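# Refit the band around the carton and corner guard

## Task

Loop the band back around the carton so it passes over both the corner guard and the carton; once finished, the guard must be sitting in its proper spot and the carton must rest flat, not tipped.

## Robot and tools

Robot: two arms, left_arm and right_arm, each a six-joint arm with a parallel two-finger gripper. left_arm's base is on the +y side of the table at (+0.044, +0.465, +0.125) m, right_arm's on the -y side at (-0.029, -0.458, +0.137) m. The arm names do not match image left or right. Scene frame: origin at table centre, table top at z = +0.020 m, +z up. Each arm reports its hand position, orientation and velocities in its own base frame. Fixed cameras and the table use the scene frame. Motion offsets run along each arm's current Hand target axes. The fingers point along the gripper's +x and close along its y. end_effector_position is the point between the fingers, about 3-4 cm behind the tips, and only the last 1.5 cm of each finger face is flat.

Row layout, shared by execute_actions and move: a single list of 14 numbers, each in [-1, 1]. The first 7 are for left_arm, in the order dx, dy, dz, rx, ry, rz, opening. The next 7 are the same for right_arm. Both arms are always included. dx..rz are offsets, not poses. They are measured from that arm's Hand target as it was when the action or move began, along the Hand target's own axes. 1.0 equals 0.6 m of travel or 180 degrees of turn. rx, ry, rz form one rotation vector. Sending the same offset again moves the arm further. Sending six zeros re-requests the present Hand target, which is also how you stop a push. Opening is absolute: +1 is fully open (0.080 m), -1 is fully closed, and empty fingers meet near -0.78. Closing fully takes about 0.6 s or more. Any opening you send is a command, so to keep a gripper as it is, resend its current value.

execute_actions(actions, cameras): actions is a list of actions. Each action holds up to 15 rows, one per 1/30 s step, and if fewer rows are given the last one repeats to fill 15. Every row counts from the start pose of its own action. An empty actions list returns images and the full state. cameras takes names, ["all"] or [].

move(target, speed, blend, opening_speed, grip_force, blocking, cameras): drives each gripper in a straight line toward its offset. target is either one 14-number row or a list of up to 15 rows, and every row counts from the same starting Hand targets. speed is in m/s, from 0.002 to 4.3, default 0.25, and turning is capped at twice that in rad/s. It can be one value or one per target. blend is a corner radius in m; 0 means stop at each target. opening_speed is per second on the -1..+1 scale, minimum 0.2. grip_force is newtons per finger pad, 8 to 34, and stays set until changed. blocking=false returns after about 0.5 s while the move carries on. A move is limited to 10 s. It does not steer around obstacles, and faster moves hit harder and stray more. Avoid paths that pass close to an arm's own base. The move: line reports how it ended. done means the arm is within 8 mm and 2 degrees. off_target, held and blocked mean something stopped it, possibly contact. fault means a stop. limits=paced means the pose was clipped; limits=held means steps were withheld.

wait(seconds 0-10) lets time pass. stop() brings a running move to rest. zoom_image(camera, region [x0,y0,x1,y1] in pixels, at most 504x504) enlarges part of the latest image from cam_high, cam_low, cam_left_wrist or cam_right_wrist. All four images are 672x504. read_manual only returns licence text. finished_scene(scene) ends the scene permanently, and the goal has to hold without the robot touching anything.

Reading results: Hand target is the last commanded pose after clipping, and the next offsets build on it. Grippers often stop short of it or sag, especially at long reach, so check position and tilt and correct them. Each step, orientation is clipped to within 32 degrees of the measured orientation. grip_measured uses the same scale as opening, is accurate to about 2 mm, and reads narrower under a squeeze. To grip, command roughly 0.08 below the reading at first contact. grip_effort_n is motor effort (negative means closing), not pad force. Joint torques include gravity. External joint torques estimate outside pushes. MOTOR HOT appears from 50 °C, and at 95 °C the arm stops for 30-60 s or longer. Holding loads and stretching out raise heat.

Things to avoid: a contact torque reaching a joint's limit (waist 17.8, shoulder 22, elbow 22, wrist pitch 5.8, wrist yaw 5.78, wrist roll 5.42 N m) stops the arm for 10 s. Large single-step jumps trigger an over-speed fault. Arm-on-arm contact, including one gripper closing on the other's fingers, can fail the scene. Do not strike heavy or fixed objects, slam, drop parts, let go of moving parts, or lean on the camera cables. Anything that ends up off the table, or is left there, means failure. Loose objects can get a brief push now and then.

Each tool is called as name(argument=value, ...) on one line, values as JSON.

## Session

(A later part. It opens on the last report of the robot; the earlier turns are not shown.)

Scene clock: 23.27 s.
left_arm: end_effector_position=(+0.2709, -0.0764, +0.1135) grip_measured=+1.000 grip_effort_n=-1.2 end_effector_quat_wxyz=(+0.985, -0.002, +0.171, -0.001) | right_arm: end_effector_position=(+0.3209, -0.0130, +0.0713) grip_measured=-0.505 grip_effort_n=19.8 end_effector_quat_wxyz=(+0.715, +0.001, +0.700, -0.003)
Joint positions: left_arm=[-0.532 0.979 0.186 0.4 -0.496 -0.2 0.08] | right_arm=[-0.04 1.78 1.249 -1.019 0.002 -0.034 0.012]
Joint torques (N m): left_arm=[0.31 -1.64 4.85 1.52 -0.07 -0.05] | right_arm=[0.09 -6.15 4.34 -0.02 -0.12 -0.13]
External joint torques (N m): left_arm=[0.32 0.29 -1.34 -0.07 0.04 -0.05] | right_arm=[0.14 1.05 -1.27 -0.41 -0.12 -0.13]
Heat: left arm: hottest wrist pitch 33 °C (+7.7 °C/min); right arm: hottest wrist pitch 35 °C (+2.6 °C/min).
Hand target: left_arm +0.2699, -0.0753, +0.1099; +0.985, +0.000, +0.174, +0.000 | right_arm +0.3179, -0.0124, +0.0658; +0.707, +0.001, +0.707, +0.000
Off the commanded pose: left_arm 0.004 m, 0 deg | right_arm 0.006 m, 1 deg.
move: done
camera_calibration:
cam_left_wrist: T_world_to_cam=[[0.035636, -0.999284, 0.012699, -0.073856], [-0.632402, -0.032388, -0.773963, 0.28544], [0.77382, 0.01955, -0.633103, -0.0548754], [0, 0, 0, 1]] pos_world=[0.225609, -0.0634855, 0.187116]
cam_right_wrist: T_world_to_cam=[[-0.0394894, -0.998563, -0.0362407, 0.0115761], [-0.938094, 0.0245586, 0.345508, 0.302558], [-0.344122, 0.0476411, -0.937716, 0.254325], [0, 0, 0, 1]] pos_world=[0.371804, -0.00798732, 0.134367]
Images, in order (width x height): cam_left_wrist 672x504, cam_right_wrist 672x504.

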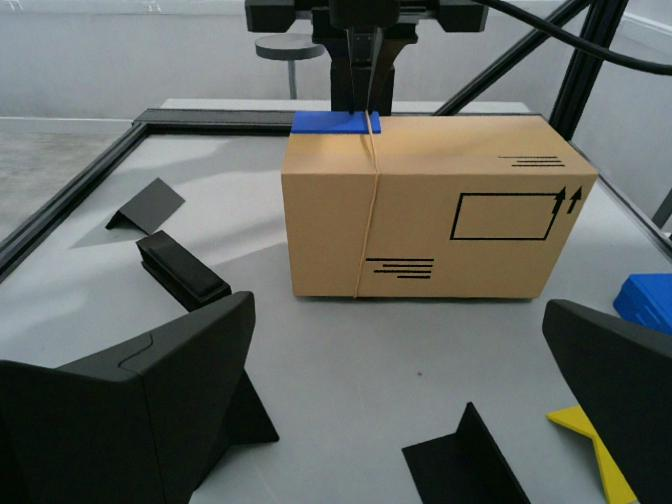

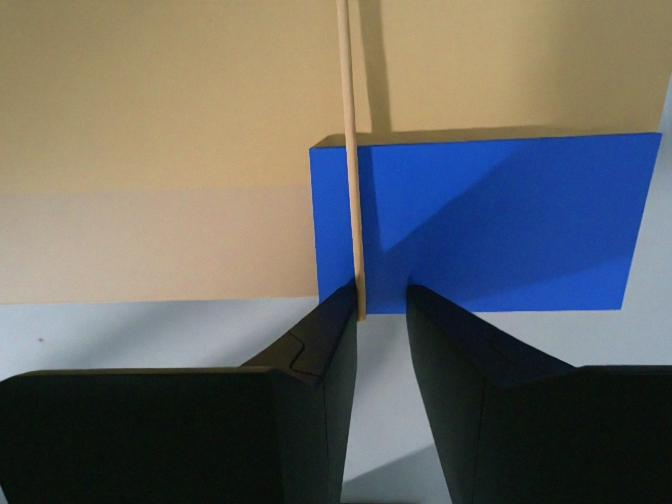

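move(target=[0,0,0,0,0,0,1.0, 0.001, 0.002, 0, 0, 0, 0, -1.0], speed=0.05, opening_speed=0.6, cameras=["cam_right_wrist", "cam_left_wrist"])

zoom_image(camera="cam_right_wrist", region=[280, 220, 500, 360])

zoom_image(camera="cam_left_wrist", region=[270, 60, 480, 310])

Scene clock: 24.97 s.
left_arm: end_effector_position=(+0.2709, -0.0764, +0.1135) grip_measured=+1.000 grip_effort_n=-1.2 end_effector_quat_wxyz=(+0.985, -0.002, +0.171, -0.001) | right_arm: end_effector_position=(+0.3209, -0.0095, +0.0713) grip_measured=-0.771 grip_effort_n=-28.6 end_effector_quat_wxyz=(+0.714, +0.001, +0.700, +0.002)
Joint positions: left_arm=[-0.532 0.979 0.186 0.4 -0.496 -0.2 0.08] | right_arm=[-0.032 1.78 1.249 -1.019 -0.006 -0.034 0]
Joint torques (N m): left_arm=[0.22 -1.68 4.79 1.52 -0.02 -0.02] | right_arm=[-0.19 -6.09 4.16 0.15 0.14 -0.03]
External joint torques (N m): left_arm=[0.21 0.22 -1.32 -0.04 0.09 -0.02] | right_arm=[-0.22 1.1 -1.43 -0.23 0.16 -0.03]
Heat: left arm: hottest wrist pitch 34 °C (+9.6 °C/min); right arm: hottest wrist pitch 35 °C (+2.4 °C/min).
Hand target: left_arm +0.2699, -0.0753, +0.1099; +0.985, +0.000, +0.174, +0.000 | right_arm +0.3179, -0.0112, +0.0652; +0.707, +0.001, +0.707, +0.000
Off the commanded pose: left_arm 0.004 m, 0 deg | right_arm 0.007 m, 1 deg.
move: done
camera_calibration:
cam_left_wrist: T_world_to_cam=[[0.035636, -0.999284, 0.012699, -0.073856], [-0.632402, -0.032388, -0.773963, 0.28544], [0.77382, 0.01955, -0.633103, -0.0548754], [0, 0, 0, 1]] pos_world=[0.225609, -0.0634855, 0.187116]
cam_right_wrist: T_world_to_cam=[[-0.0321725, -0.998519, -0.043876, 0.0132969], [-0.938204, 0.0150362, 0.345757, 0.302414], [-0.344585, 0.0522885, -0.937298, 0.254388], [0, 0, 0, 1]] pos_world=[0.371812, -0.00457155, 0.134459]
Images, in order (width x height): cam_left_wrist 672x504, cam_right_wrist 672x504.

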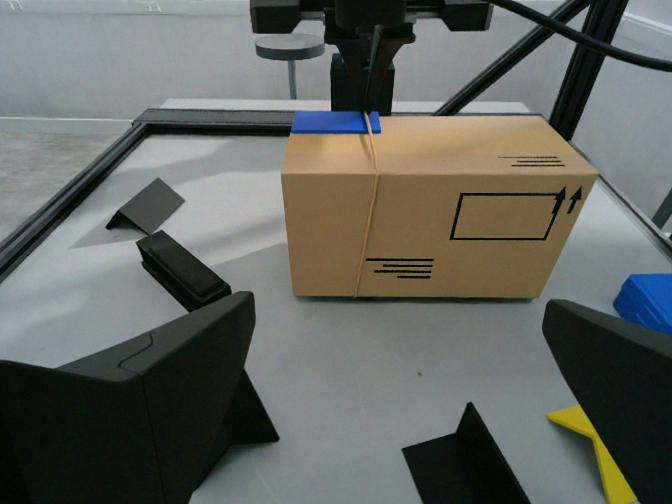

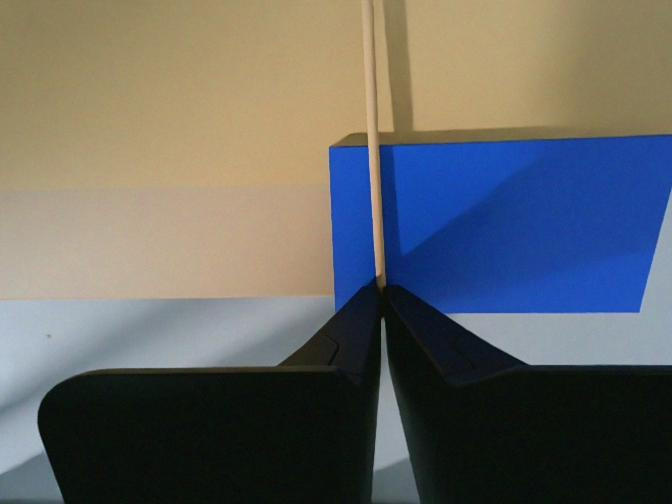

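Scaled by 2.291 from the camera's 672x504 image, which has a finer 960x720 frame.

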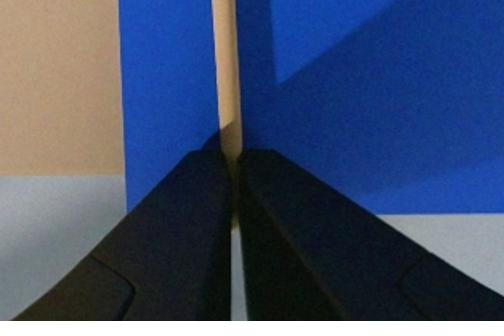

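Scaled by 2.016 from the camera's 672x504 image, which has a finer 960x720 frame.

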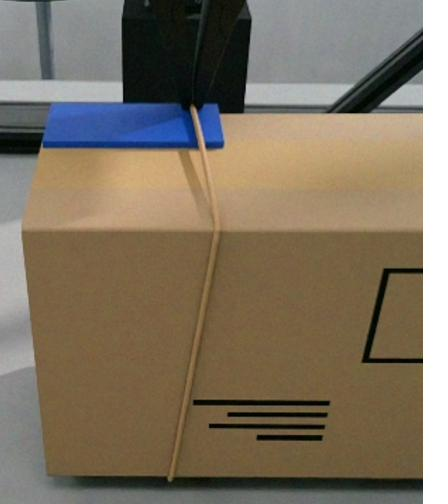

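move(target=[0.2631, -0.0128, 0.0681, -0.0028, 0.1108, 0.0048, -0.35, 0, 0, 0, 0, 0, 0, -1.0], speed=0.15, cameras=["cam_left_wrist", "cam_high"])

Scene clock: 28.73 s.
left_arm: end_effector_position=(+0.4292, -0.0826, +0.0936) grip_measured=-0.347 grip_effort_n=-15.1 end_effector_quat_wxyz=(+0.939, -0.004, +0.343, +0.009) | right_arm: end_effector_position=(+0.3209, -0.0095, +0.0713) grip_measured=-0.771 grip_effort_n=-28.6 end_effector_quat_wxyz=(+0.714, +0.001, +0.700, +0.002)
Joint positions: left_arm=[-0.263 1.715 0.935 0.06 -0.214 -0.186 0.019] | right_arm=[-0.032 1.78 1.249 -1.019 -0.006 -0.034 0]
Joint torques (N m): left_arm=[0.21 -6.22 6.95 1.04 -0.02 0.11] | right_arm=[-0.19 -6.09 4.15 0.16 0.14 -0.03]
External joint torques (N m): left_arm=[0.2 0.91 0.92 -0.41 0.08 0.11] | right_arm=[-0.23 1.15 -1.48 -0.24 0.16 -0.03]
Heat: left arm: hottest wrist pitch 34 °C (+8.4 °C/min); right arm: hottest wrist pitch 35 °C (+2.1 °C/min).
Hand target: left_arm +0.4321, -0.0829, +0.0939; +0.939, -0.003, +0.342, +0.008 | right_arm +0.3179, -0.0112, +0.0652; +0.707, +0.001, +0.707, +0.000
Off the commanded pose: left_arm 0.003 m, 0 deg | right_arm 0.007 m, 1 deg.
move: done
camera_calibration:
cam_left_wrist: T_world_to_cam=[[0.0558776, -0.998432, -0.00337046, -0.0926325], [-0.861893, -0.0465315, -0.504951, 0.442097], [0.504003, 0.0311204, -0.863141, -0.0515169], [0, 0, 0, 1]] pos_world=[0.412181, -0.0703126, 0.178459]
Images, in order (width x height): cam_high 672x504, cam_left_wrist 672x504.

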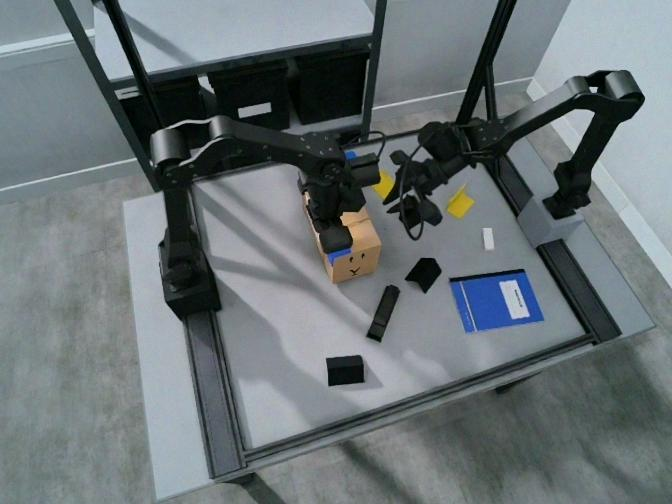

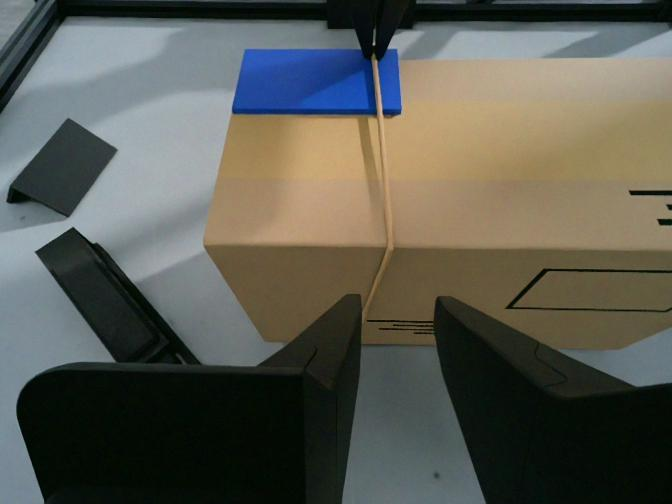

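move(target=[0.0767, 0.0, 0.0033, 0, 0, 0, -0.45, 0, 0, 0, 0, 0, 0, -1.0], speed=0.08, cameras=["cam_left_wrist"])

zoom_image(camera="cam_left_wrist", region=[300, 220, 480, 360])

Scene clock: 29.97 s.
left_arm: end_effector_position=(+0.4632, -0.0824, +0.0662) grip_measured=-0.447 grip_effort_n=-15.6 end_effector_quat_wxyz=(+0.938, -0.003, +0.345, +0.009) | right_arm: end_effector_position=(+0.3209, -0.0095, +0.0713) grip_measured=-0.771 grip_effort_n=-28.1 end_effector_quat_wxyz=(+0.714, +0.001, +0.700, +0.002)
Joint positions: left_arm=[-0.238 1.887 1.03 0.136 -0.194 -0.168 0.015] | right_arm=[-0.032 1.78 1.249 -1.019 -0.006 -0.034 0]
Joint torques (N m): left_arm=[0.48 -6.44 7.08 1.57 0.05 0.1] | right_arm=[-0.2 -6.09 4.15 0.15 0.14 -0.02]
External joint torques (N m): left_arm=[0.51 1.82 1.2 0.1 0.13 0.1] | right_arm=[-0.14 1.15 -1.46 -0.23 0.14 -0.02]
Heat: left arm: hottest wrist pitch 34 °C (+8.0 °C/min); right arm: hottest wrist pitch 35 °C (+2.0 °C/min).
Hand target: left_arm +0.4686, -0.0824, +0.0659; +0.940, -0.003, +0.342, +0.008 | right_arm +0.3179, -0.0112, +0.0652; +0.707, +0.001, +0.707, +0.000
Off the commanded pose: left_arm 0.005 m, 0 deg | right_arm 0.007 m, 1 deg.
move: done
camera_calibration:
cam_left_wrist: T_world_to_cam=[[0.0551643, -0.998465, -0.00487075, -0.0939123], [-0.864611, -0.0453279, -0.500394, 0.458678], [0.499405, 0.0318152, -0.865784, -0.0899748], [0, 0, 0, 1]] pos_world=[0.446693, -0.0701147, 0.151163]
Images, in order (width x height): cam_left_wrist 672x504.

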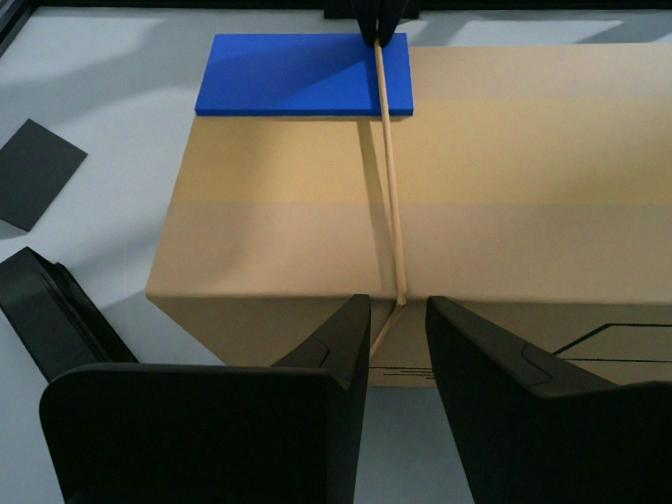

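Scaled by 2.800 from the camera's 672x504 image, which has a finer 960x720 frame.

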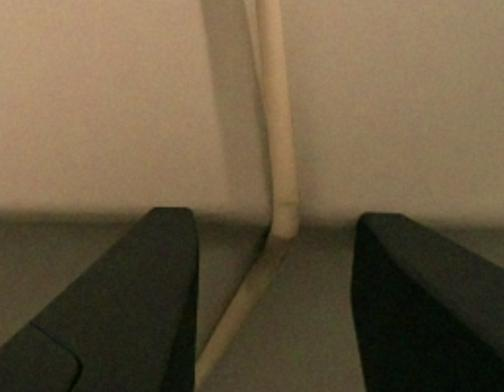

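move(target=[0.01, -0.001, 0.0, 0, 0, 0, -0.5, 0, 0, 0, 0, 0, 0, -1.0], speed=0.05, cameras=["cam_left_wrist"])

zoom_image(camera="cam_left_wrist", region=[300, 220, 480, 360])

Scene clock: 30.80 s.
left_arm: end_effector_position=(+0.4640, -0.0822, +0.0648) grip_measured=-0.495 grip_effort_n=-23.5 end_effector_quat_wxyz=(+0.938, -0.002, +0.346, +0.009) | right_arm: end_effector_position=(+0.3209, -0.0095, +0.0713) grip_measured=-0.771 grip_effort_n=-28.6 end_effector_quat_wxyz=(+0.714, +0.001, +0.700, +0.002)
Joint positions: left_arm=[-0.237 1.893 1.033 0.136 -0.195 -0.168 0.013] | right_arm=[-0.032 1.78 1.249 -1.019 -0.006 -0.034 0]
Joint torques (N m): left_arm=[0.5 -4.57 8.25 2.22 0.11 0.15] | right_arm=[-0.19 -6.07 4.14 0.16 0.14 -0.02]
External joint torques (N m): left_arm=[0.57 3.66 2.45 0.78 0.19 0.15] | right_arm=[-0.16 1.17 -1.44 -0.21 0.15 -0.02]
Heat: left arm: hottest wrist pitch 34 °C (+7.8 °C/min); right arm: hottest wrist pitch 35 °C (+1.9 °C/min).
Hand target: left_arm +0.4732, -0.0828, +0.0620; +0.940, -0.003, +0.342, +0.008 | right_arm +0.3179, -0.0112, +0.0652; +0.707, +0.001, +0.707, +0.000
Off the commanded pose: left_arm 0.010 m, 1 deg | right_arm 0.007 m, 1 deg.
move: off_target (left_arm)
camera_calibration:
cam_left_wrist: T_world_to_cam=[[0.0561691, -0.998395, -0.00718169, -0.0940742], [-0.865754, -0.0451214, -0.498432, 0.458994], [0.497309, 0.0342141, -0.866899, -0.090366], [0, 0, 0, 1]] pos_world=[0.447599, -0.070121, 0.149764]
Images, in order (width x height): cam_left_wrist 672x504.

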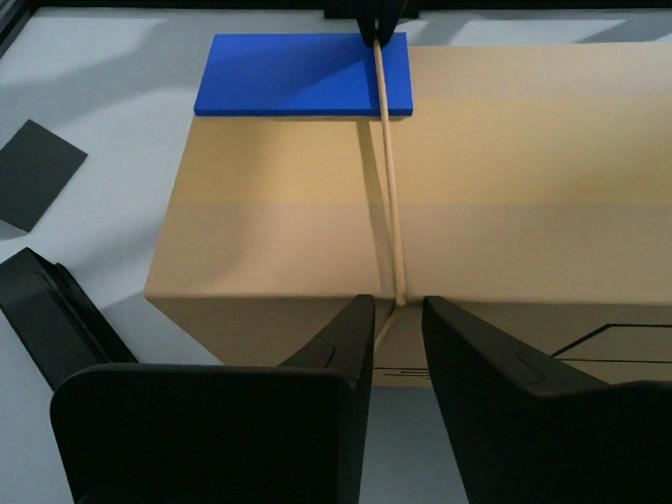

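Scaled by 2.800 from the camera's 672x504 image, which has a finer 960x720 frame.

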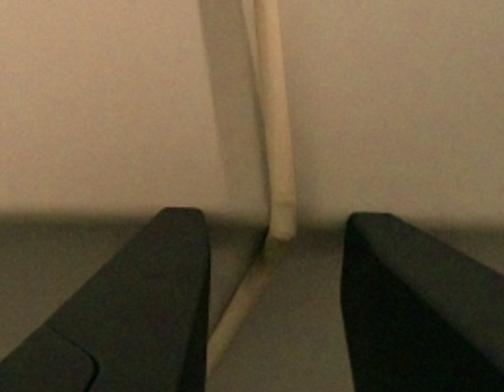

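move(target=[0.0, 0.0, 0.0, 0, 0, 0, -1.0, 0, 0, 0, 0, 0, 0, -1.0], speed=0.05, opening_speed=0.8, cameras=["cam_left_wrist"])

zoom_image(camera="cam_left_wrist", region=[300, 220, 480, 360])

Scene clock: 31.77 s.
left_arm: end_effector_position=(+0.4643, -0.0825, +0.0648) grip_measured=-0.772 grip_effort_n=-27.7 end_effector_quat_wxyz=(+0.938, -0.002, +0.346, +0.010) | right_arm: end_effector_position=(+0.3209, -0.0095, +0.0713) grip_measured=-0.771 grip_effort_n=-28.6 end_effector_quat_wxyz=(+0.714, +0.001, +0.700, +0.003)
Joint positions: left_arm=[-0.238 1.895 1.035 0.135 -0.197 -0.167 0] | right_arm=[-0.032 1.78 1.249 -1.019 -0.006 -0.034 0]
Joint torques (N m): left_arm=[0.45 -4.85 7.99 2.26 0.13 0.13] | right_arm=[-0.2 -6.05 4.15 0.16 0.14 -0.02]
External joint torques (N m): left_arm=[0.38 3.52 2.06 0.77 0.23 0.13] | right_arm=[-0.22 1.21 -1.49 -0.23 0.16 -0.02]
Heat: left arm: hottest wrist pitch 34 °C (+7.6 °C/min); right arm: hottest wrist pitch 35 °C (+1.9 °C/min).
Hand target: left_arm +0.4733, -0.0829, +0.0621; +0.940, -0.003, +0.342, +0.008 | right_arm +0.3179, -0.0112, +0.0652; +0.707, +0.001, +0.707, +0.000
Off the commanded pose: left_arm 0.009 m, 1 deg | right_arm 0.007 m, 1 deg.
move: off_target (left_arm)
camera_calibration:
cam_left_wrist: T_world_to_cam=[[0.0560455, -0.998388, -0.00896676, -0.0942767], [-0.865623, -0.0441132, -0.49875, 0.459376], [0.49755, 0.0357145, -0.8667, -0.0905813], [0, 0, 0, 1]] pos_world=[0.447998, -0.0706251, 0.149761]
Images, in order (width x height): cam_left_wrist 672x504.

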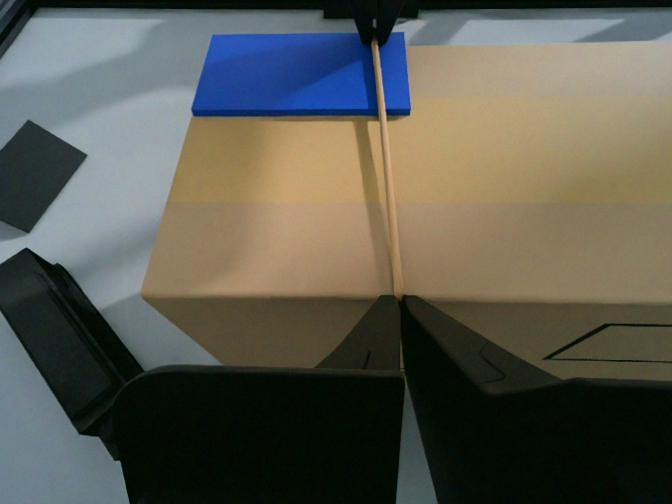

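Scaled by 2.800 from the camera's 672x504 image, which has a finer 960x720 frame.

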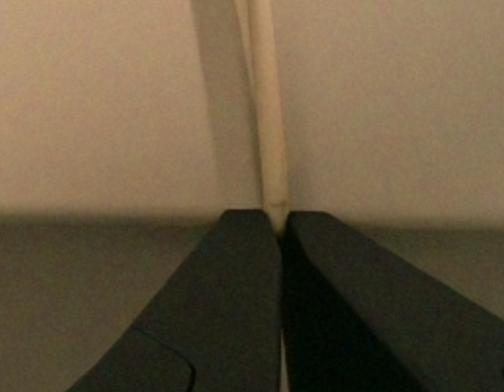

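move(target=[[-0.0364, 0.0, 0.0, 0, 0, 0, -1.0, 0, 0, 0, 0, 0, 0, -1.0],[-0.0364, 0.0307, 0.0, 0, 0, 0, -1.0, 0, 0, 0, 0, 0, 0, -1.0]], speed=0.04, blend=[0.002, 0], cameras=["cam_left_wrist", "cam_right_wrist"])

zoom_image(camera="cam_left_wrist", region=[180, 0, 540, 300])

zoom_image(camera="cam_right_wrist", region=[280, 200, 500, 340])

Scene clock: 34.10 s.
left_arm: end_effector_position=(+0.4562, -0.0652, +0.0670) grip_measured=-0.774 grip_effort_n=-20.7 end_effector_quat_wxyz=(+0.936, -0.003, +0.353, +0.009) | right_arm: end_effector_position=(+0.3209, -0.0095, +0.0713) grip_measured=-0.772 grip_effort_n=-28.1 end_effector_quat_wxyz=(+0.714, +0.001, +0.700, +0.003)
Joint positions: left_arm=[-0.194 1.852 0.998 0.122 -0.161 -0.141 0] | right_arm=[-0.032 1.78 1.249 -1.019 -0.006 -0.034 0]
Joint torques (N m): left_arm=[0.29 -10.13 4.83 1.5 -0.02 0.11] | right_arm=[-0.2 -6.08 4.15 0.16 0.14 -0.02]
External joint torques (N m): left_arm=[0.26 -2.12 -1.05 0.04 0.06 0.11] | right_arm=[-0.17 1.14 -1.47 -0.23 0.15 -0.01]
Heat: left arm: hottest wrist pitch 34 °C (+7.0 °C/min); right arm: hottest wrist pitch 35 °C (+1.8 °C/min).
Hand target: left_arm +0.4562, -0.0647, +0.0761; +0.940, -0.003, +0.342, +0.008 | right_arm +0.3179, -0.0112, +0.0652; +0.707, +0.001, +0.707, +0.000
Off the commanded pose: left_arm 0.009 m, 1 deg | right_arm 0.007 m, 1 deg.
move: off_target (left_arm); blend cut to 0 m at target 1
camera_calibration:
cam_left_wrist: T_world_to_cam=[[0.0557767, -0.998416, -0.00744149, -0.0765014], [-0.872651, -0.0451267, -0.486255, 0.456517], [0.485148, 0.0336155, -0.873785, -0.0791209], [0, 0, 0, 1]] pos_world=[0.441032, -0.0531194, 0.152279]
cam_right_wrist: T_world_to_cam=[[-0.0321204, -0.998501, -0.0443191, 0.0133382], [-0.938208, 0.0148344, 0.345753, 0.302415], [-0.344578, 0.0526862, -0.937278, 0.254384], [0, 0, 0, 1]] pos_world=[0.371812, -0.00457049, 0.134459]
Images, in order (width x height): cam_left_wrist 672x504, cam_right_wrist 672x504.

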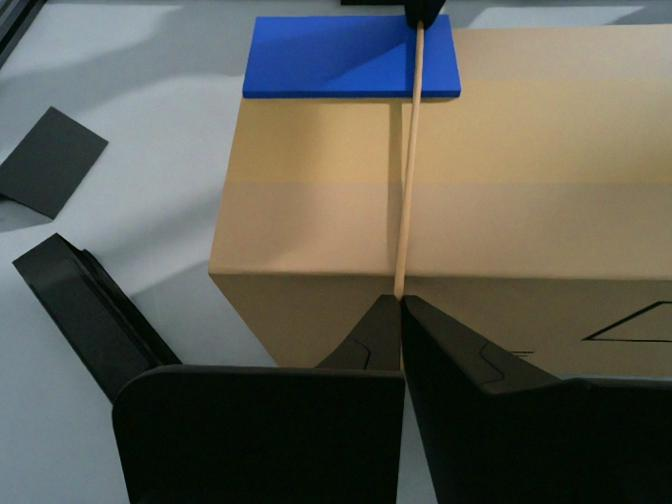

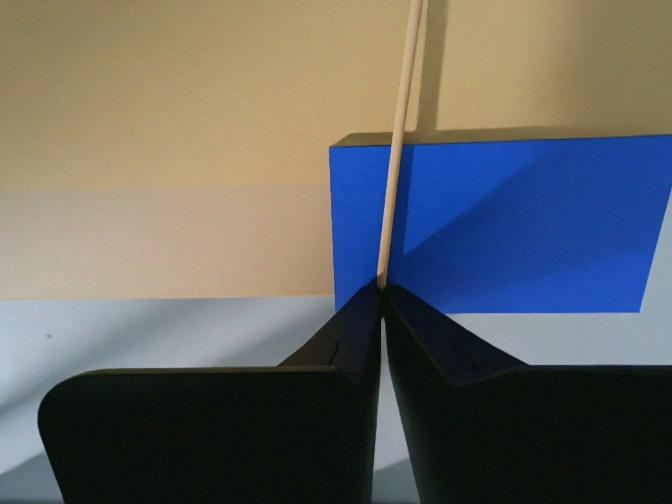

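Scaled by 1.400 from the camera's 672x504 image, which has a finer 960x720 frame.

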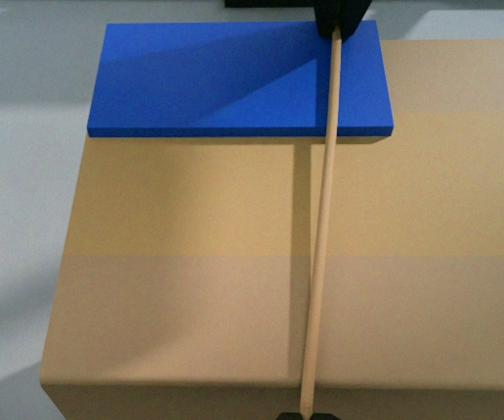

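Scaled by 2.291 from the camera's 672x504 image, which has a finer 960x720 frame.

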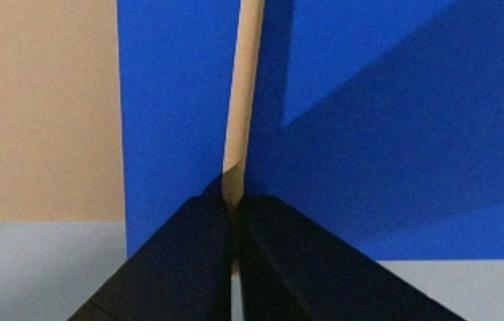

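move(target=[[0, -0.0063, 0.0, 0, 0, 0, -1.0, -0.02, 0, 0, 0, 0, 0, -1.0],[0, -0.0063, 0.0, 0, 0, 0, -1.0, -0.02, -0.0113, 0, 0, 0, 0, -1.0]], speed=0.04, blend=[0.002, 0], cameras=["cam_left_wrist", "cam_right_wrist"])

zoom_image(camera="cam_left_wrist", region=[180, 0, 540, 300])

zoom_image(camera="cam_right_wrist", region=[280, 60, 672, 340])

Scene clock: 37.27 s.
left_arm: end_effector_position=(+0.4558, -0.0676, +0.0671) grip_measured=-0.774 grip_effort_n=-21.2 end_effector_quat_wxyz=(+0.936, -0.002, +0.353, +0.008) | right_arm: end_effector_position=(+0.3176, -0.0173, +0.0757) grip_measured=-0.772 grip_effort_n=-27.2 end_effector_quat_wxyz=(+0.707, +0.002, +0.707, -0.001)
Joint positions: left_arm=[-0.2 1.852 0.998 0.122 -0.163 -0.142 0] | right_arm=[-0.055 1.78 1.268 -1.057 -0.001 -0.05 0]
Joint torques (N m): left_arm=[-0.38 -9.97 5.21 1.33 -0.21 -0.09] | right_arm=[-0.16 -7.41 5.82 -0.36 -0.02 -0.24]
External joint torques (N m): left_arm=[-0.48 -1.94 -0.71 -0.14 -0.13 -0.09] | right_arm=[-0.13 -0.24 0.28 -0.69 -0.01 -0.24]
Motor temperatures (°C): left_arm=[25 31 33 35 28 33] | right_arm=[27 31 33 35 28 30]
Heat: left arm: hottest wrist pitch 35 °C (+8.1 °C/min); right arm: hottest wrist pitch 35 °C (+1.6 °C/min).
Hand target: left_arm +0.4563, -0.0686, +0.0761; +0.940, -0.003, +0.342, +0.008 | right_arm +0.3180, -0.0180, +0.0771; +0.707, +0.001, +0.707, +0.000
Off the commanded pose: left_arm 0.009 m, 1 deg | right_arm 0.002 m, 0 deg.
move: off_target (left_arm); blend cut to 0 m at target 1
camera_calibration:
cam_left_wrist: T_world_to_cam=[[0.0527124, -0.998577, -0.00807753, -0.0774405], [-0.872594, -0.0421257, -0.486626, 0.45634], [0.485594, 0.0326997, -0.873573, -0.0791731], [0, 0, 0, 1]] pos_world=[0.440728, -0.0555177, 0.152278]
cam_right_wrist: T_world_to_cam=[[-0.0394732, -0.998445, -0.0393657, 0.00766005], [-0.930996, 0.0224418, 0.364338, 0.294324], [-0.362888, 0.0510309, -0.930434, 0.262999], [0, 0, 0, 1]] pos_world=[0.369756, -0.0123781, 0.137771]
Images, in order (width x height): cam_left_wrist 672x504, cam_right_wrist 672x504.

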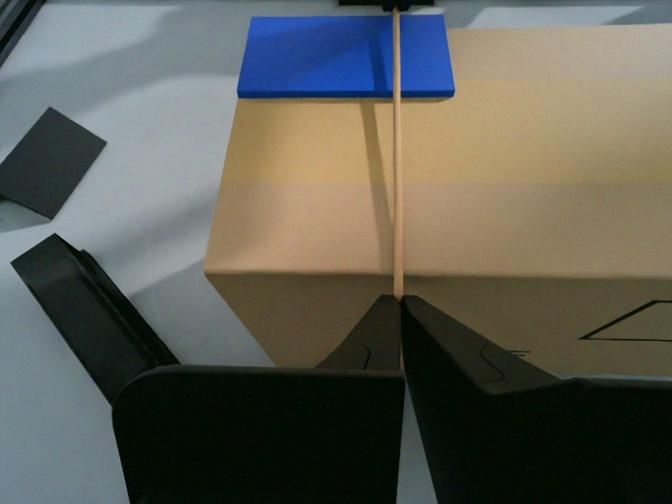

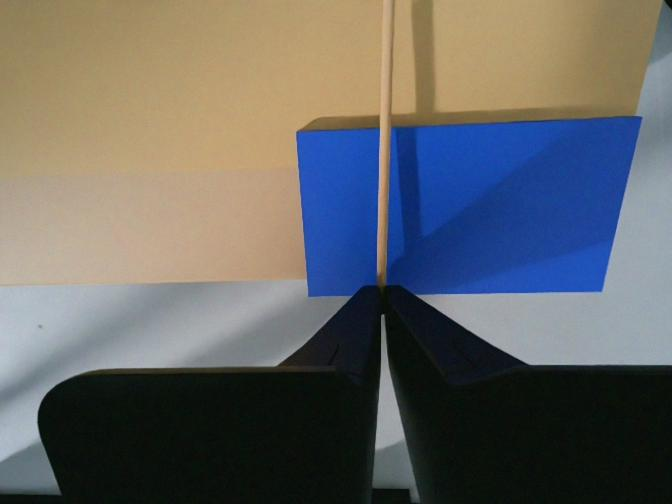

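Scaled by 1.400 from the camera's 672x504 image, which has a finer 960x720 frame.

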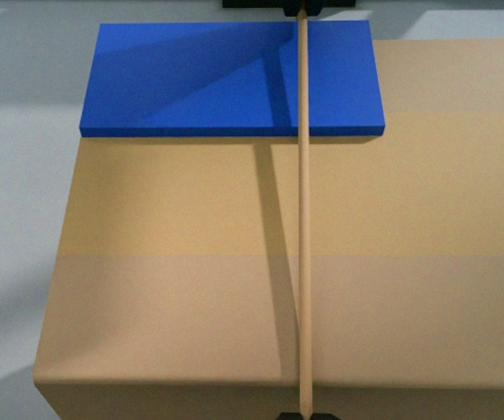

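Scaled by 1.286 from the camera's 672x504 image, which has a finer 960x720 frame.

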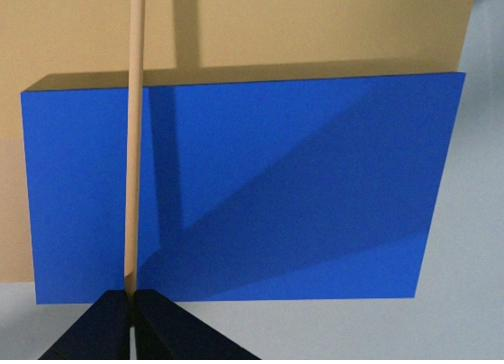

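move(target=[[0, -0.004, 0.0, 0, 0, 0, -1.0, 0, 0, 0, 0, 0, 0, -1.0],[0.0262, -0.004, -0.0027, 0, 0, 0, -1.0, 0.02, -0.0005, 0, 0, 0, 0, -1.0]], speed=0.04, blend=[0.001, 0], cameras=["cam_left_wrist", "cam_right_wrist"])

zoom_image(camera="cam_left_wrist", region=[180, 0, 540, 300])

zoom_image(camera="cam_right_wrist", region=[280, 60, 672, 340])

Scene clock: 39.37 s.
left_arm: end_effector_position=(+0.4617, -0.0703, +0.0612) grip_measured=-0.774 grip_effort_n=-20.2 end_effector_quat_wxyz=(+0.937, -0.003, +0.350, +0.009) | right_arm: end_effector_position=(+0.3210, -0.0176, +0.0718) grip_measured=-0.772 grip_effort_n=-27.2 end_effector_quat_wxyz=(+0.714, +0.001, +0.700, -0.001)
Joint positions: left_arm=[-0.205 1.886 1.01 0.149 -0.169 -0.147 0] | right_arm=[-0.055 1.782 1.253 -1.022 -0.001 -0.051 0]
Joint torques (N m): left_arm=[0.26 -7.27 6.99 1.59 -0.05 0.09] | right_arm=[-0.15 -5.93 3.93 0.31 -0.02 -0.18]
External joint torques (N m): left_arm=[0.26 0.88 1.2 0.13 0.02 0.09] | right_arm=[-0.14 1.3 -1.66 -0.06 -0.02 -0.18]
Heat: left arm: hottest wrist pitch 35 °C (+7.6 °C/min); right arm: hottest wrist pitch 35 °C (+1.5 °C/min).
Hand target: left_arm +0.4672, -0.0708, +0.0646; +0.939, -0.003, +0.343, +0.008 | right_arm +0.3180, -0.0183, +0.0653; +0.707, +0.001, +0.707, +0.000
Off the commanded pose: left_arm 0.007 m, 1 deg | right_arm 0.007 m, 1 deg.
move: done; blend cut to 0 m at target 1
camera_calibration:
cam_left_wrist: T_world_to_cam=[[0.0548141, -0.998476, -0.00646526, -0.0815305], [-0.86918, -0.0445272, -0.492488, 0.457116], [0.491449, 0.0326148, -0.870295, -0.0899975], [0, 0, 0, 1]] pos_world=[0.446014, -0.0581169, 0.146272]
cam_right_wrist: T_world_to_cam=[[-0.0379928, -0.998517, -0.0389909, 0.00682946], [-0.937788, 0.0221517, 0.3465, 0.302408], [-0.345123, 0.0497297, -0.937239, 0.255413], [0, 0, 0, 1]] pos_world=[0.372003, -0.0125811, 0.134865]
Images, in order (width x height): cam_left_wrist 672x504, cam_right_wrist 672x504.

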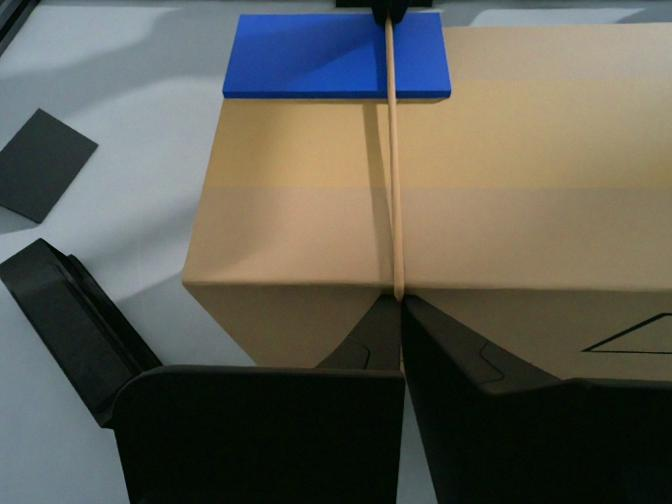

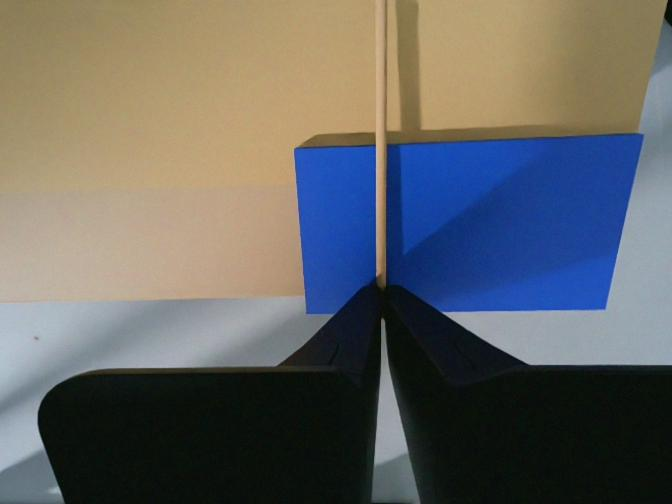

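Scaled by 1.400 from the camera's 672x504 image, which has a finer 960x720 frame.

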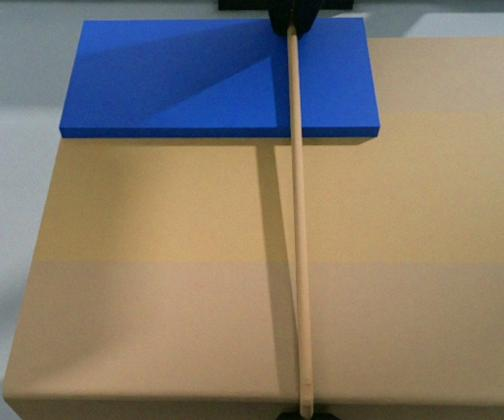

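Scaled by 1.286 from the camera's 672x504 image, which has a finer 960x720 frame.

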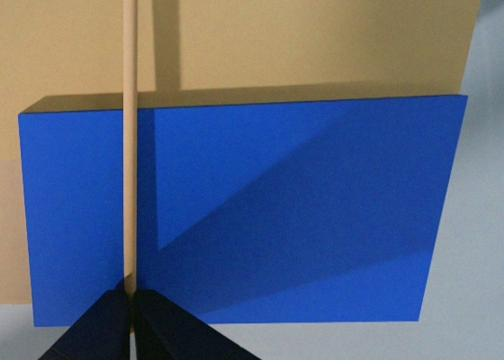

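move(target=[0, 0, 0, 0, 0, 0, -0.45, -0.004, 0, 0, 0, 0, 0, -0.5], speed=0.04, opening_speed=0.6, cameras=["cam_left_wrist", "cam_right_wrist"])

zoom_image(camera="cam_left_wrist", region=[180, 0, 540, 370])

zoom_image(camera="cam_right_wrist", region=[280, 60, 672, 340])

Scene clock: 40.53 s.
left_arm: end_effector_position=(+0.4623, -0.0715, +0.0619) grip_measured=-0.454 grip_effort_n=13.7 end_effector_quat_wxyz=(+0.937, -0.003, +0.348, +0.007) | right_arm: end_effector_position=(+0.3200, -0.0175, +0.0716) grip_measured=-0.504 grip_effort_n=19.8 end_effector_quat_wxyz=(+0.713, +0.002, +0.702, -0.001)
Joint positions: left_arm=[-0.206 1.887 1.012 0.151 -0.166 -0.147 0.015] | right_arm=[-0.055 1.782 1.253 -1.026 -0.002 -0.051 0.012]
Joint torques (N m): left_arm=[0.22 -7.29 6.78 1.53 -0.09 0.04] | right_arm=[-0.14 -6.46 4.62 0 0 -0.17]
External joint torques (N m): left_arm=[0.22 0.99 0.89 0.04 -0.01 0.03] | right_arm=[-0.15 0.76 -0.95 -0.36 0.01 -0.17]
Heat: left arm: hottest wrist pitch 35 °C (+7.4 °C/min); right arm: hottest wrist pitch 35 °C (+1.5 °C/min).
Hand target: left_arm +0.4672, -0.0708, +0.0647; +0.940, -0.003, +0.342, +0.008 | right_arm +0.3180, -0.0182, +0.0676; +0.707, +0.001, +0.707, +0.000
Off the commanded pose: left_arm 0.006 m, 1 deg | right_arm 0.004 m, 1 deg.
move: done
camera_calibration:
cam_left_wrist: T_world_to_cam=[[0.0514317, -0.998669, -0.00376101, -0.0813355], [-0.868066, -0.0428429, -0.494597, 0.457623], [0.493778, 0.0287028, -0.869114, -0.0910819], [0, 0, 0, 1]] pos_world=[0.446404, -0.0590071, 0.146872]
cam_right_wrist: T_world_to_cam=[[-0.0381876, -0.998492, -0.0394493, 0.00691877], [-0.93619, 0.0219447, 0.350809, 0.300739], [-0.349415, 0.0503286, -0.935616, 0.256083], [0, 0, 0, 1]] pos_world=[0.371292, -0.0125796, 0.134366]
Images, in order (width x height): cam_left_wrist 672x504, cam_right_wrist 672x504.

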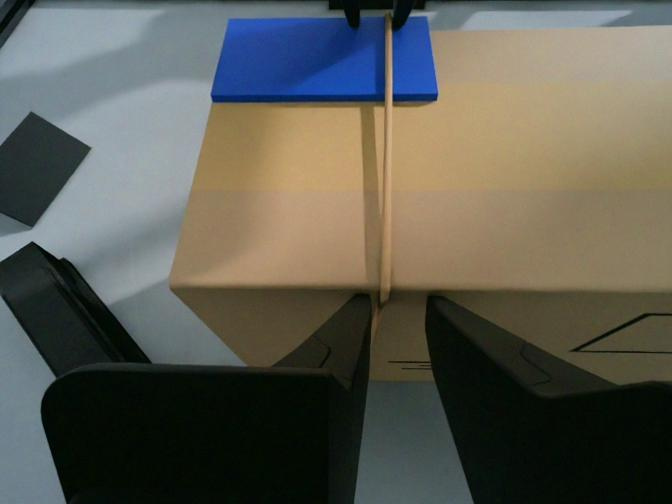

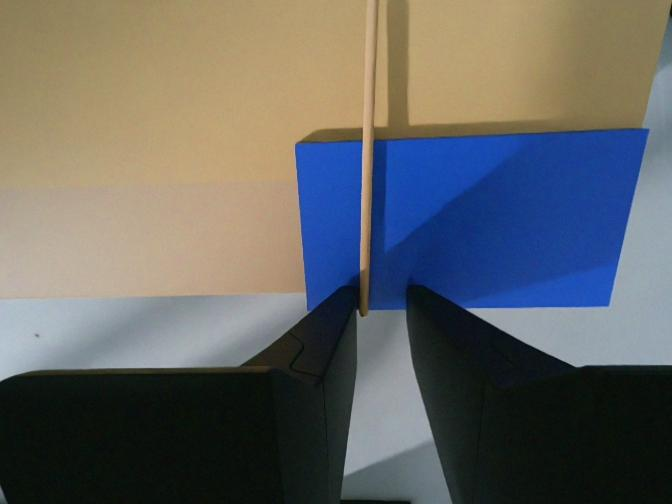

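Scaled by 1.362 from the camera's 672x504 image, which has a finer 960x720 frame.

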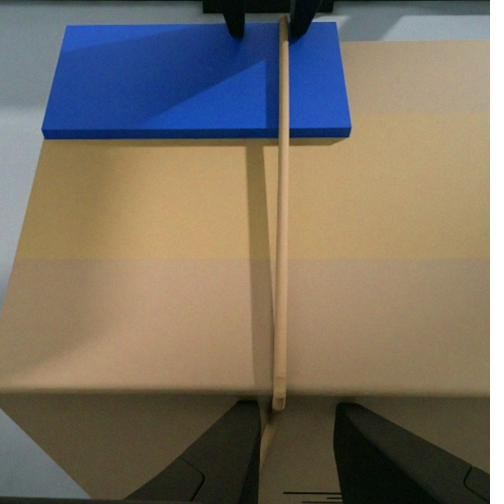

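Scaled by 1.286 from the camera's 672x504 image, which has a finer 960x720 frame.

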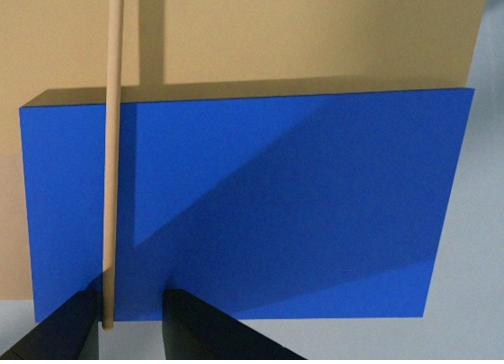

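move(target=[[-0.01, 0, 0, 0, 0, 0, -0.45, -0.004, 0.005, 0, 0, 0, 0, -0.5],[-0.13, 0, 0, 0, 0, 0, -0.45, -0.0833, 0.005, 0, 0, 0, 0, -0.5],[-0.3003, -0.0017, -0.1538, 0.0036, -0.1111, -0.0043, 1.0, -0.1207, 0.0433, -0.1767, 0, -0.3778, 0, 1.0]], speed=[0.05, 0.15, 0.2], blend=[0.001, 0.02, 0], cameras=["cam_left_wrist", "cam_right_wrist"])

zoom_image(camera="cam_right_wrist", region=[260, 180, 520, 440])

zoom_image(camera="cam_left_wrist", region=[270, 95, 480, 315])

Scene clock: 46.23 s.
left_arm: end_effector_position=(+0.2716, -0.0759, +0.1111) grip_measured=+0.996 grip_effort_n=13.3 end_effector_quat_wxyz=(+0.985, +0.001, +0.175, -0.001) | right_arm: end_effector_position=(+0.2126, +0.0076, +0.1428) grip_measured=+0.995 grip_effort_n=18.8 end_effector_quat_wxyz=(+0.982, -0.002, +0.190, +0.000)
Joint positions: left_arm=[-0.526 0.991 0.186 0.405 -0.491 -0.194 0.08] | right_arm=[0.106 0.252 0.231 -0.363 0.099 0.035 0.08]
Joint torques (N m): left_arm=[-0.28 -2.78 4.88 1.37 -0.23 -0.03] | right_arm=[0.25 0.04 5.53 1.21 0.07 0.2]
External joint torques (N m): left_arm=[-0.26 -0.74 -1.33 -0.24 -0.12 -0.03] | right_arm=[0.25 -0.48 -1.49 -0.51 0.04 0.19]
Heat: left arm: hottest wrist pitch 36 °C (+7.8 °C/min); right arm: hottest wrist pitch 35 °C (+1.3 °C/min).
Hand target: left_arm +0.2700, -0.0752, +0.1100; +0.985, +0.001, +0.174, +0.000 | right_arm +0.2120, +0.0077, +0.1400; +0.982, +0.001, +0.191, -0.001
Off the commanded pose: left_arm 0.002 m, 0 deg | right_arm 0.003 m, 0 deg.
move: done
camera_calibration:
cam_left_wrist: T_world_to_cam=[[0.0347277, -0.999383, 0.00531855, -0.0723224], [-0.638292, -0.0262745, -0.769346, 0.285597], [0.76901, 0.0233228, -0.638811, -0.0547656], [0, 0, 0, 1]] pos_world=[0.226921, -0.0634966, 0.185123]
cam_right_wrist: T_world_to_cam=[[0.0231185, -0.998859, -0.0417938, 0.0180235], [-0.685806, 0.0145726, -0.727638, 0.275473], [0.727417, 0.0454843, -0.684687, 0.0192687], [0, 0, 0, 1]] pos_world=[0.174488, 0.0131122, 0.214391]
Images, in order (width x height): cam_left_wrist 672x504, cam_right_wrist 672x504.

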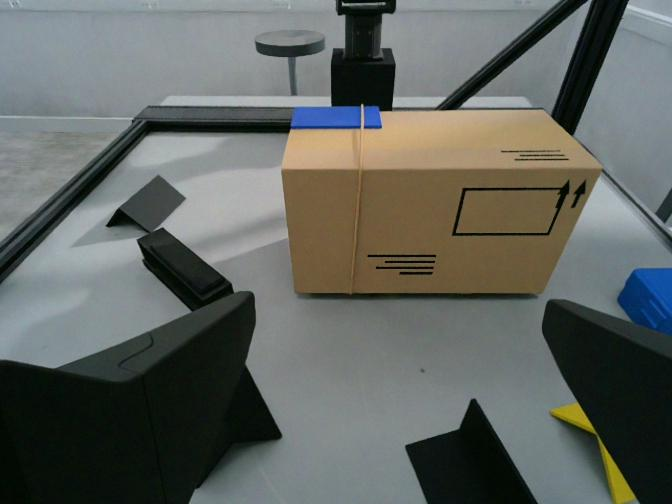

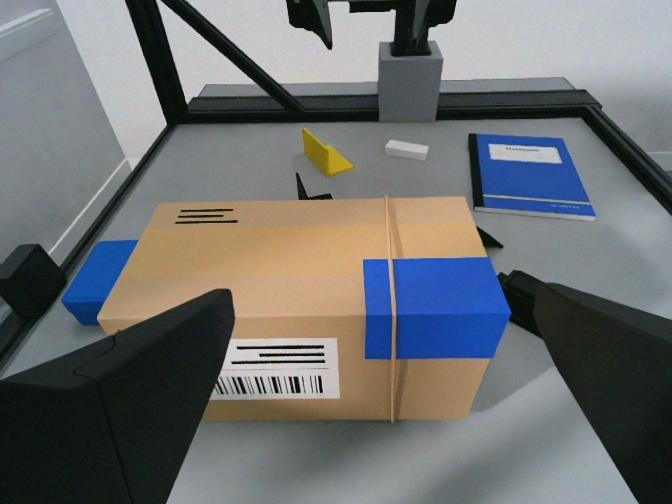

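Scaled by 1.938 from the camera's 672x504 image, which has a finer 960x720 frame.

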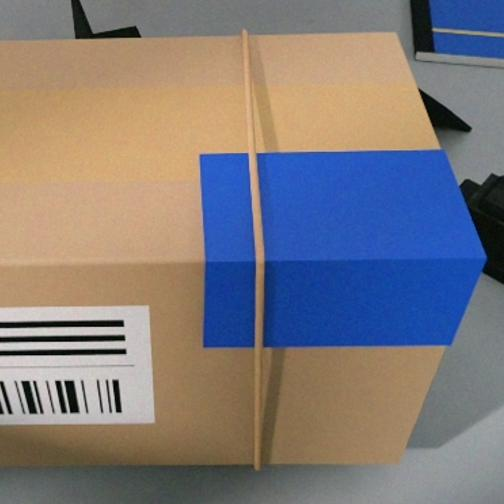

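Scaled by 2.291 from the camera's 672x504 image, which has a finer 960x720 frame.

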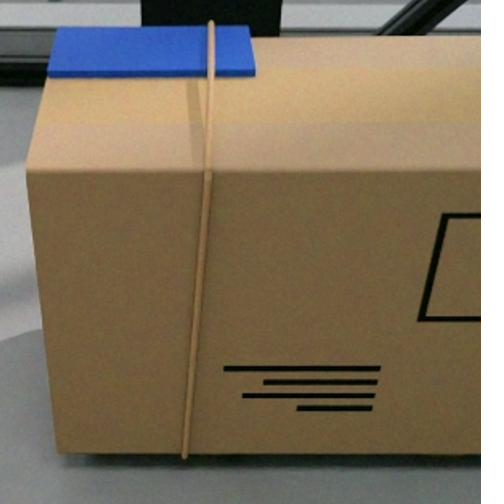

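execute_actions(actions=[])

Scene clock: 46.90 s.
left_arm: end_effector_position=(+0.2716, -0.0759, +0.1111) grip_measured=+0.997 grip_effort_n=13.7 end_effector_quat_wxyz=(+0.985, +0.001, +0.175, -0.001) | right_arm: end_effector_position=(+0.2126, +0.0076, +0.1428) grip_measured=+0.996 grip_effort_n=19.3 end_effector_quat_wxyz=(+0.982, -0.002, +0.190, +0.000)
Joint positions: left_arm=[-0.526 0.991 0.186 0.405 -0.491 -0.194 0.08] | right_arm=[0.106 0.252 0.231 -0.363 0.099 0.035 0.08]
Joint velocities: within noise
Joint torques (N m): left_arm=[-0.27 -2.77 4.88 1.37 -0.22 -0.07] | right_arm=[0.24 0.04 5.5 1.21 0.07 0.2]
External joint torques (N m): left_arm=[-0.27 -0.79 -1.28 -0.22 -0.11 -0.07] | right_arm=[0.25 -0.49 -1.46 -0.49 0.03 0.19]
Motor temperatures (°C): left_arm=[25 32 34 36 28 33] | right_arm=[27 32 34 35 28 30]
Heat: left arm: hottest wrist pitch 36 °C (+7.7 °C/min); right arm: hottest wrist pitch 35 °C (+1.3 °C/min).
Hand target: left_arm +0.2700, -0.0752, +0.1100; +0.985, +0.001, +0.174, +0.000 | right_arm +0.2120, +0.0077, +0.1400; +0.982, +0.001, +0.191, -0.001
Tool commands: left_gripper/opening=+1.0 right_gripper/opening=+1.0
Off the commanded pose: left_arm 0.002 m, 0 deg | right_arm 0.003 m, 0 deg.
camera_calibration:
cam_left_wrist: T_world_to_cam=[[0.0347277, -0.999383, 0.00531855, -0.0723224], [-0.638292, -0.0262745, -0.769346, 0.285597], [0.76901, 0.0233228, -0.638811, -0.0547656], [0, 0, 0, 1]] pos_world=[0.226921, -0.0634966, 0.185123]
cam_right_wrist: T_world_to_cam=[[0.0231185, -0.998859, -0.0417938, 0.0180235], [-0.685806, 0.0145726, -0.727638, 0.275473], [0.727417, 0.0454843, -0.684687, 0.0192687], [0, 0, 0, 1]] pos_world=[0.174488, 0.0131122, 0.214391]

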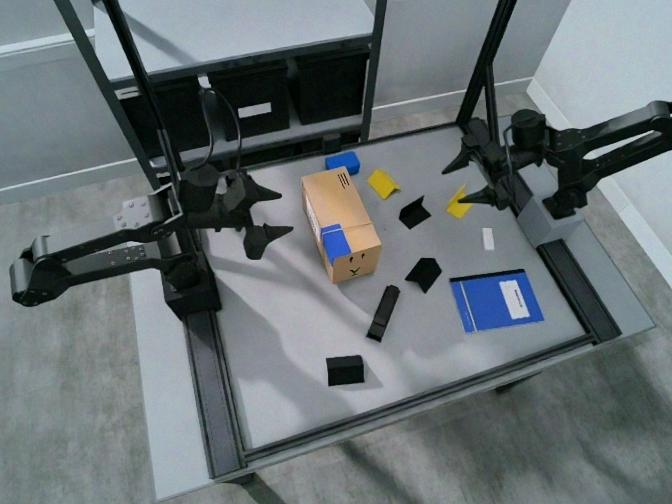

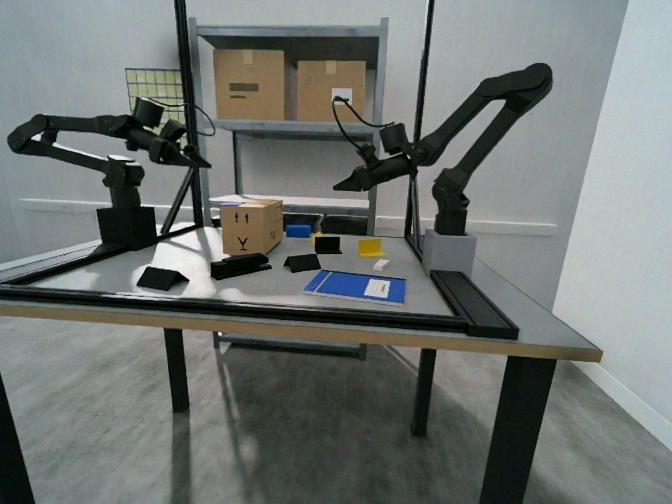

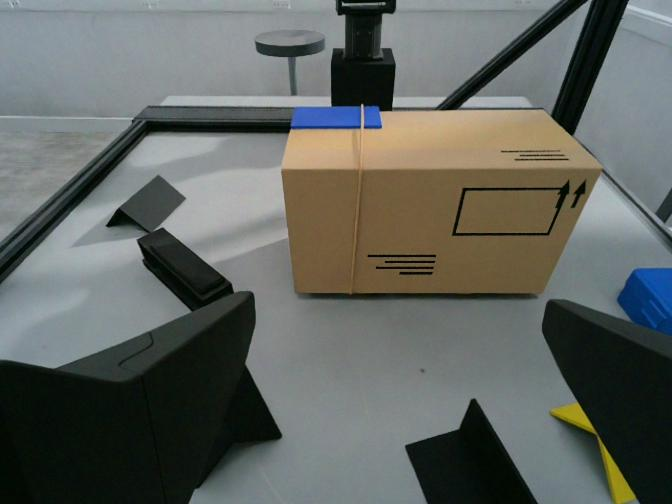

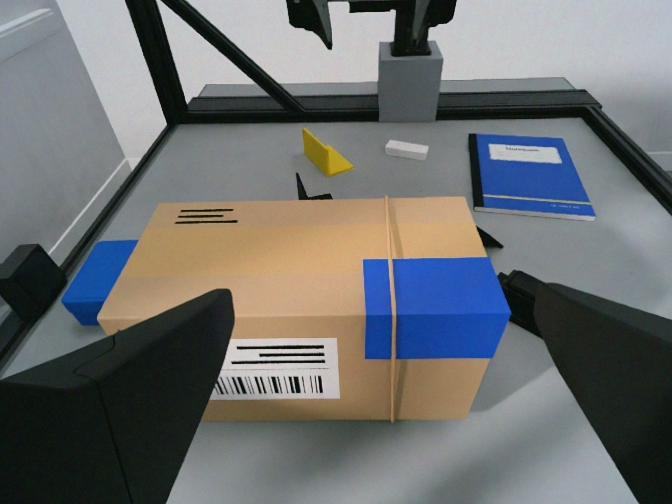

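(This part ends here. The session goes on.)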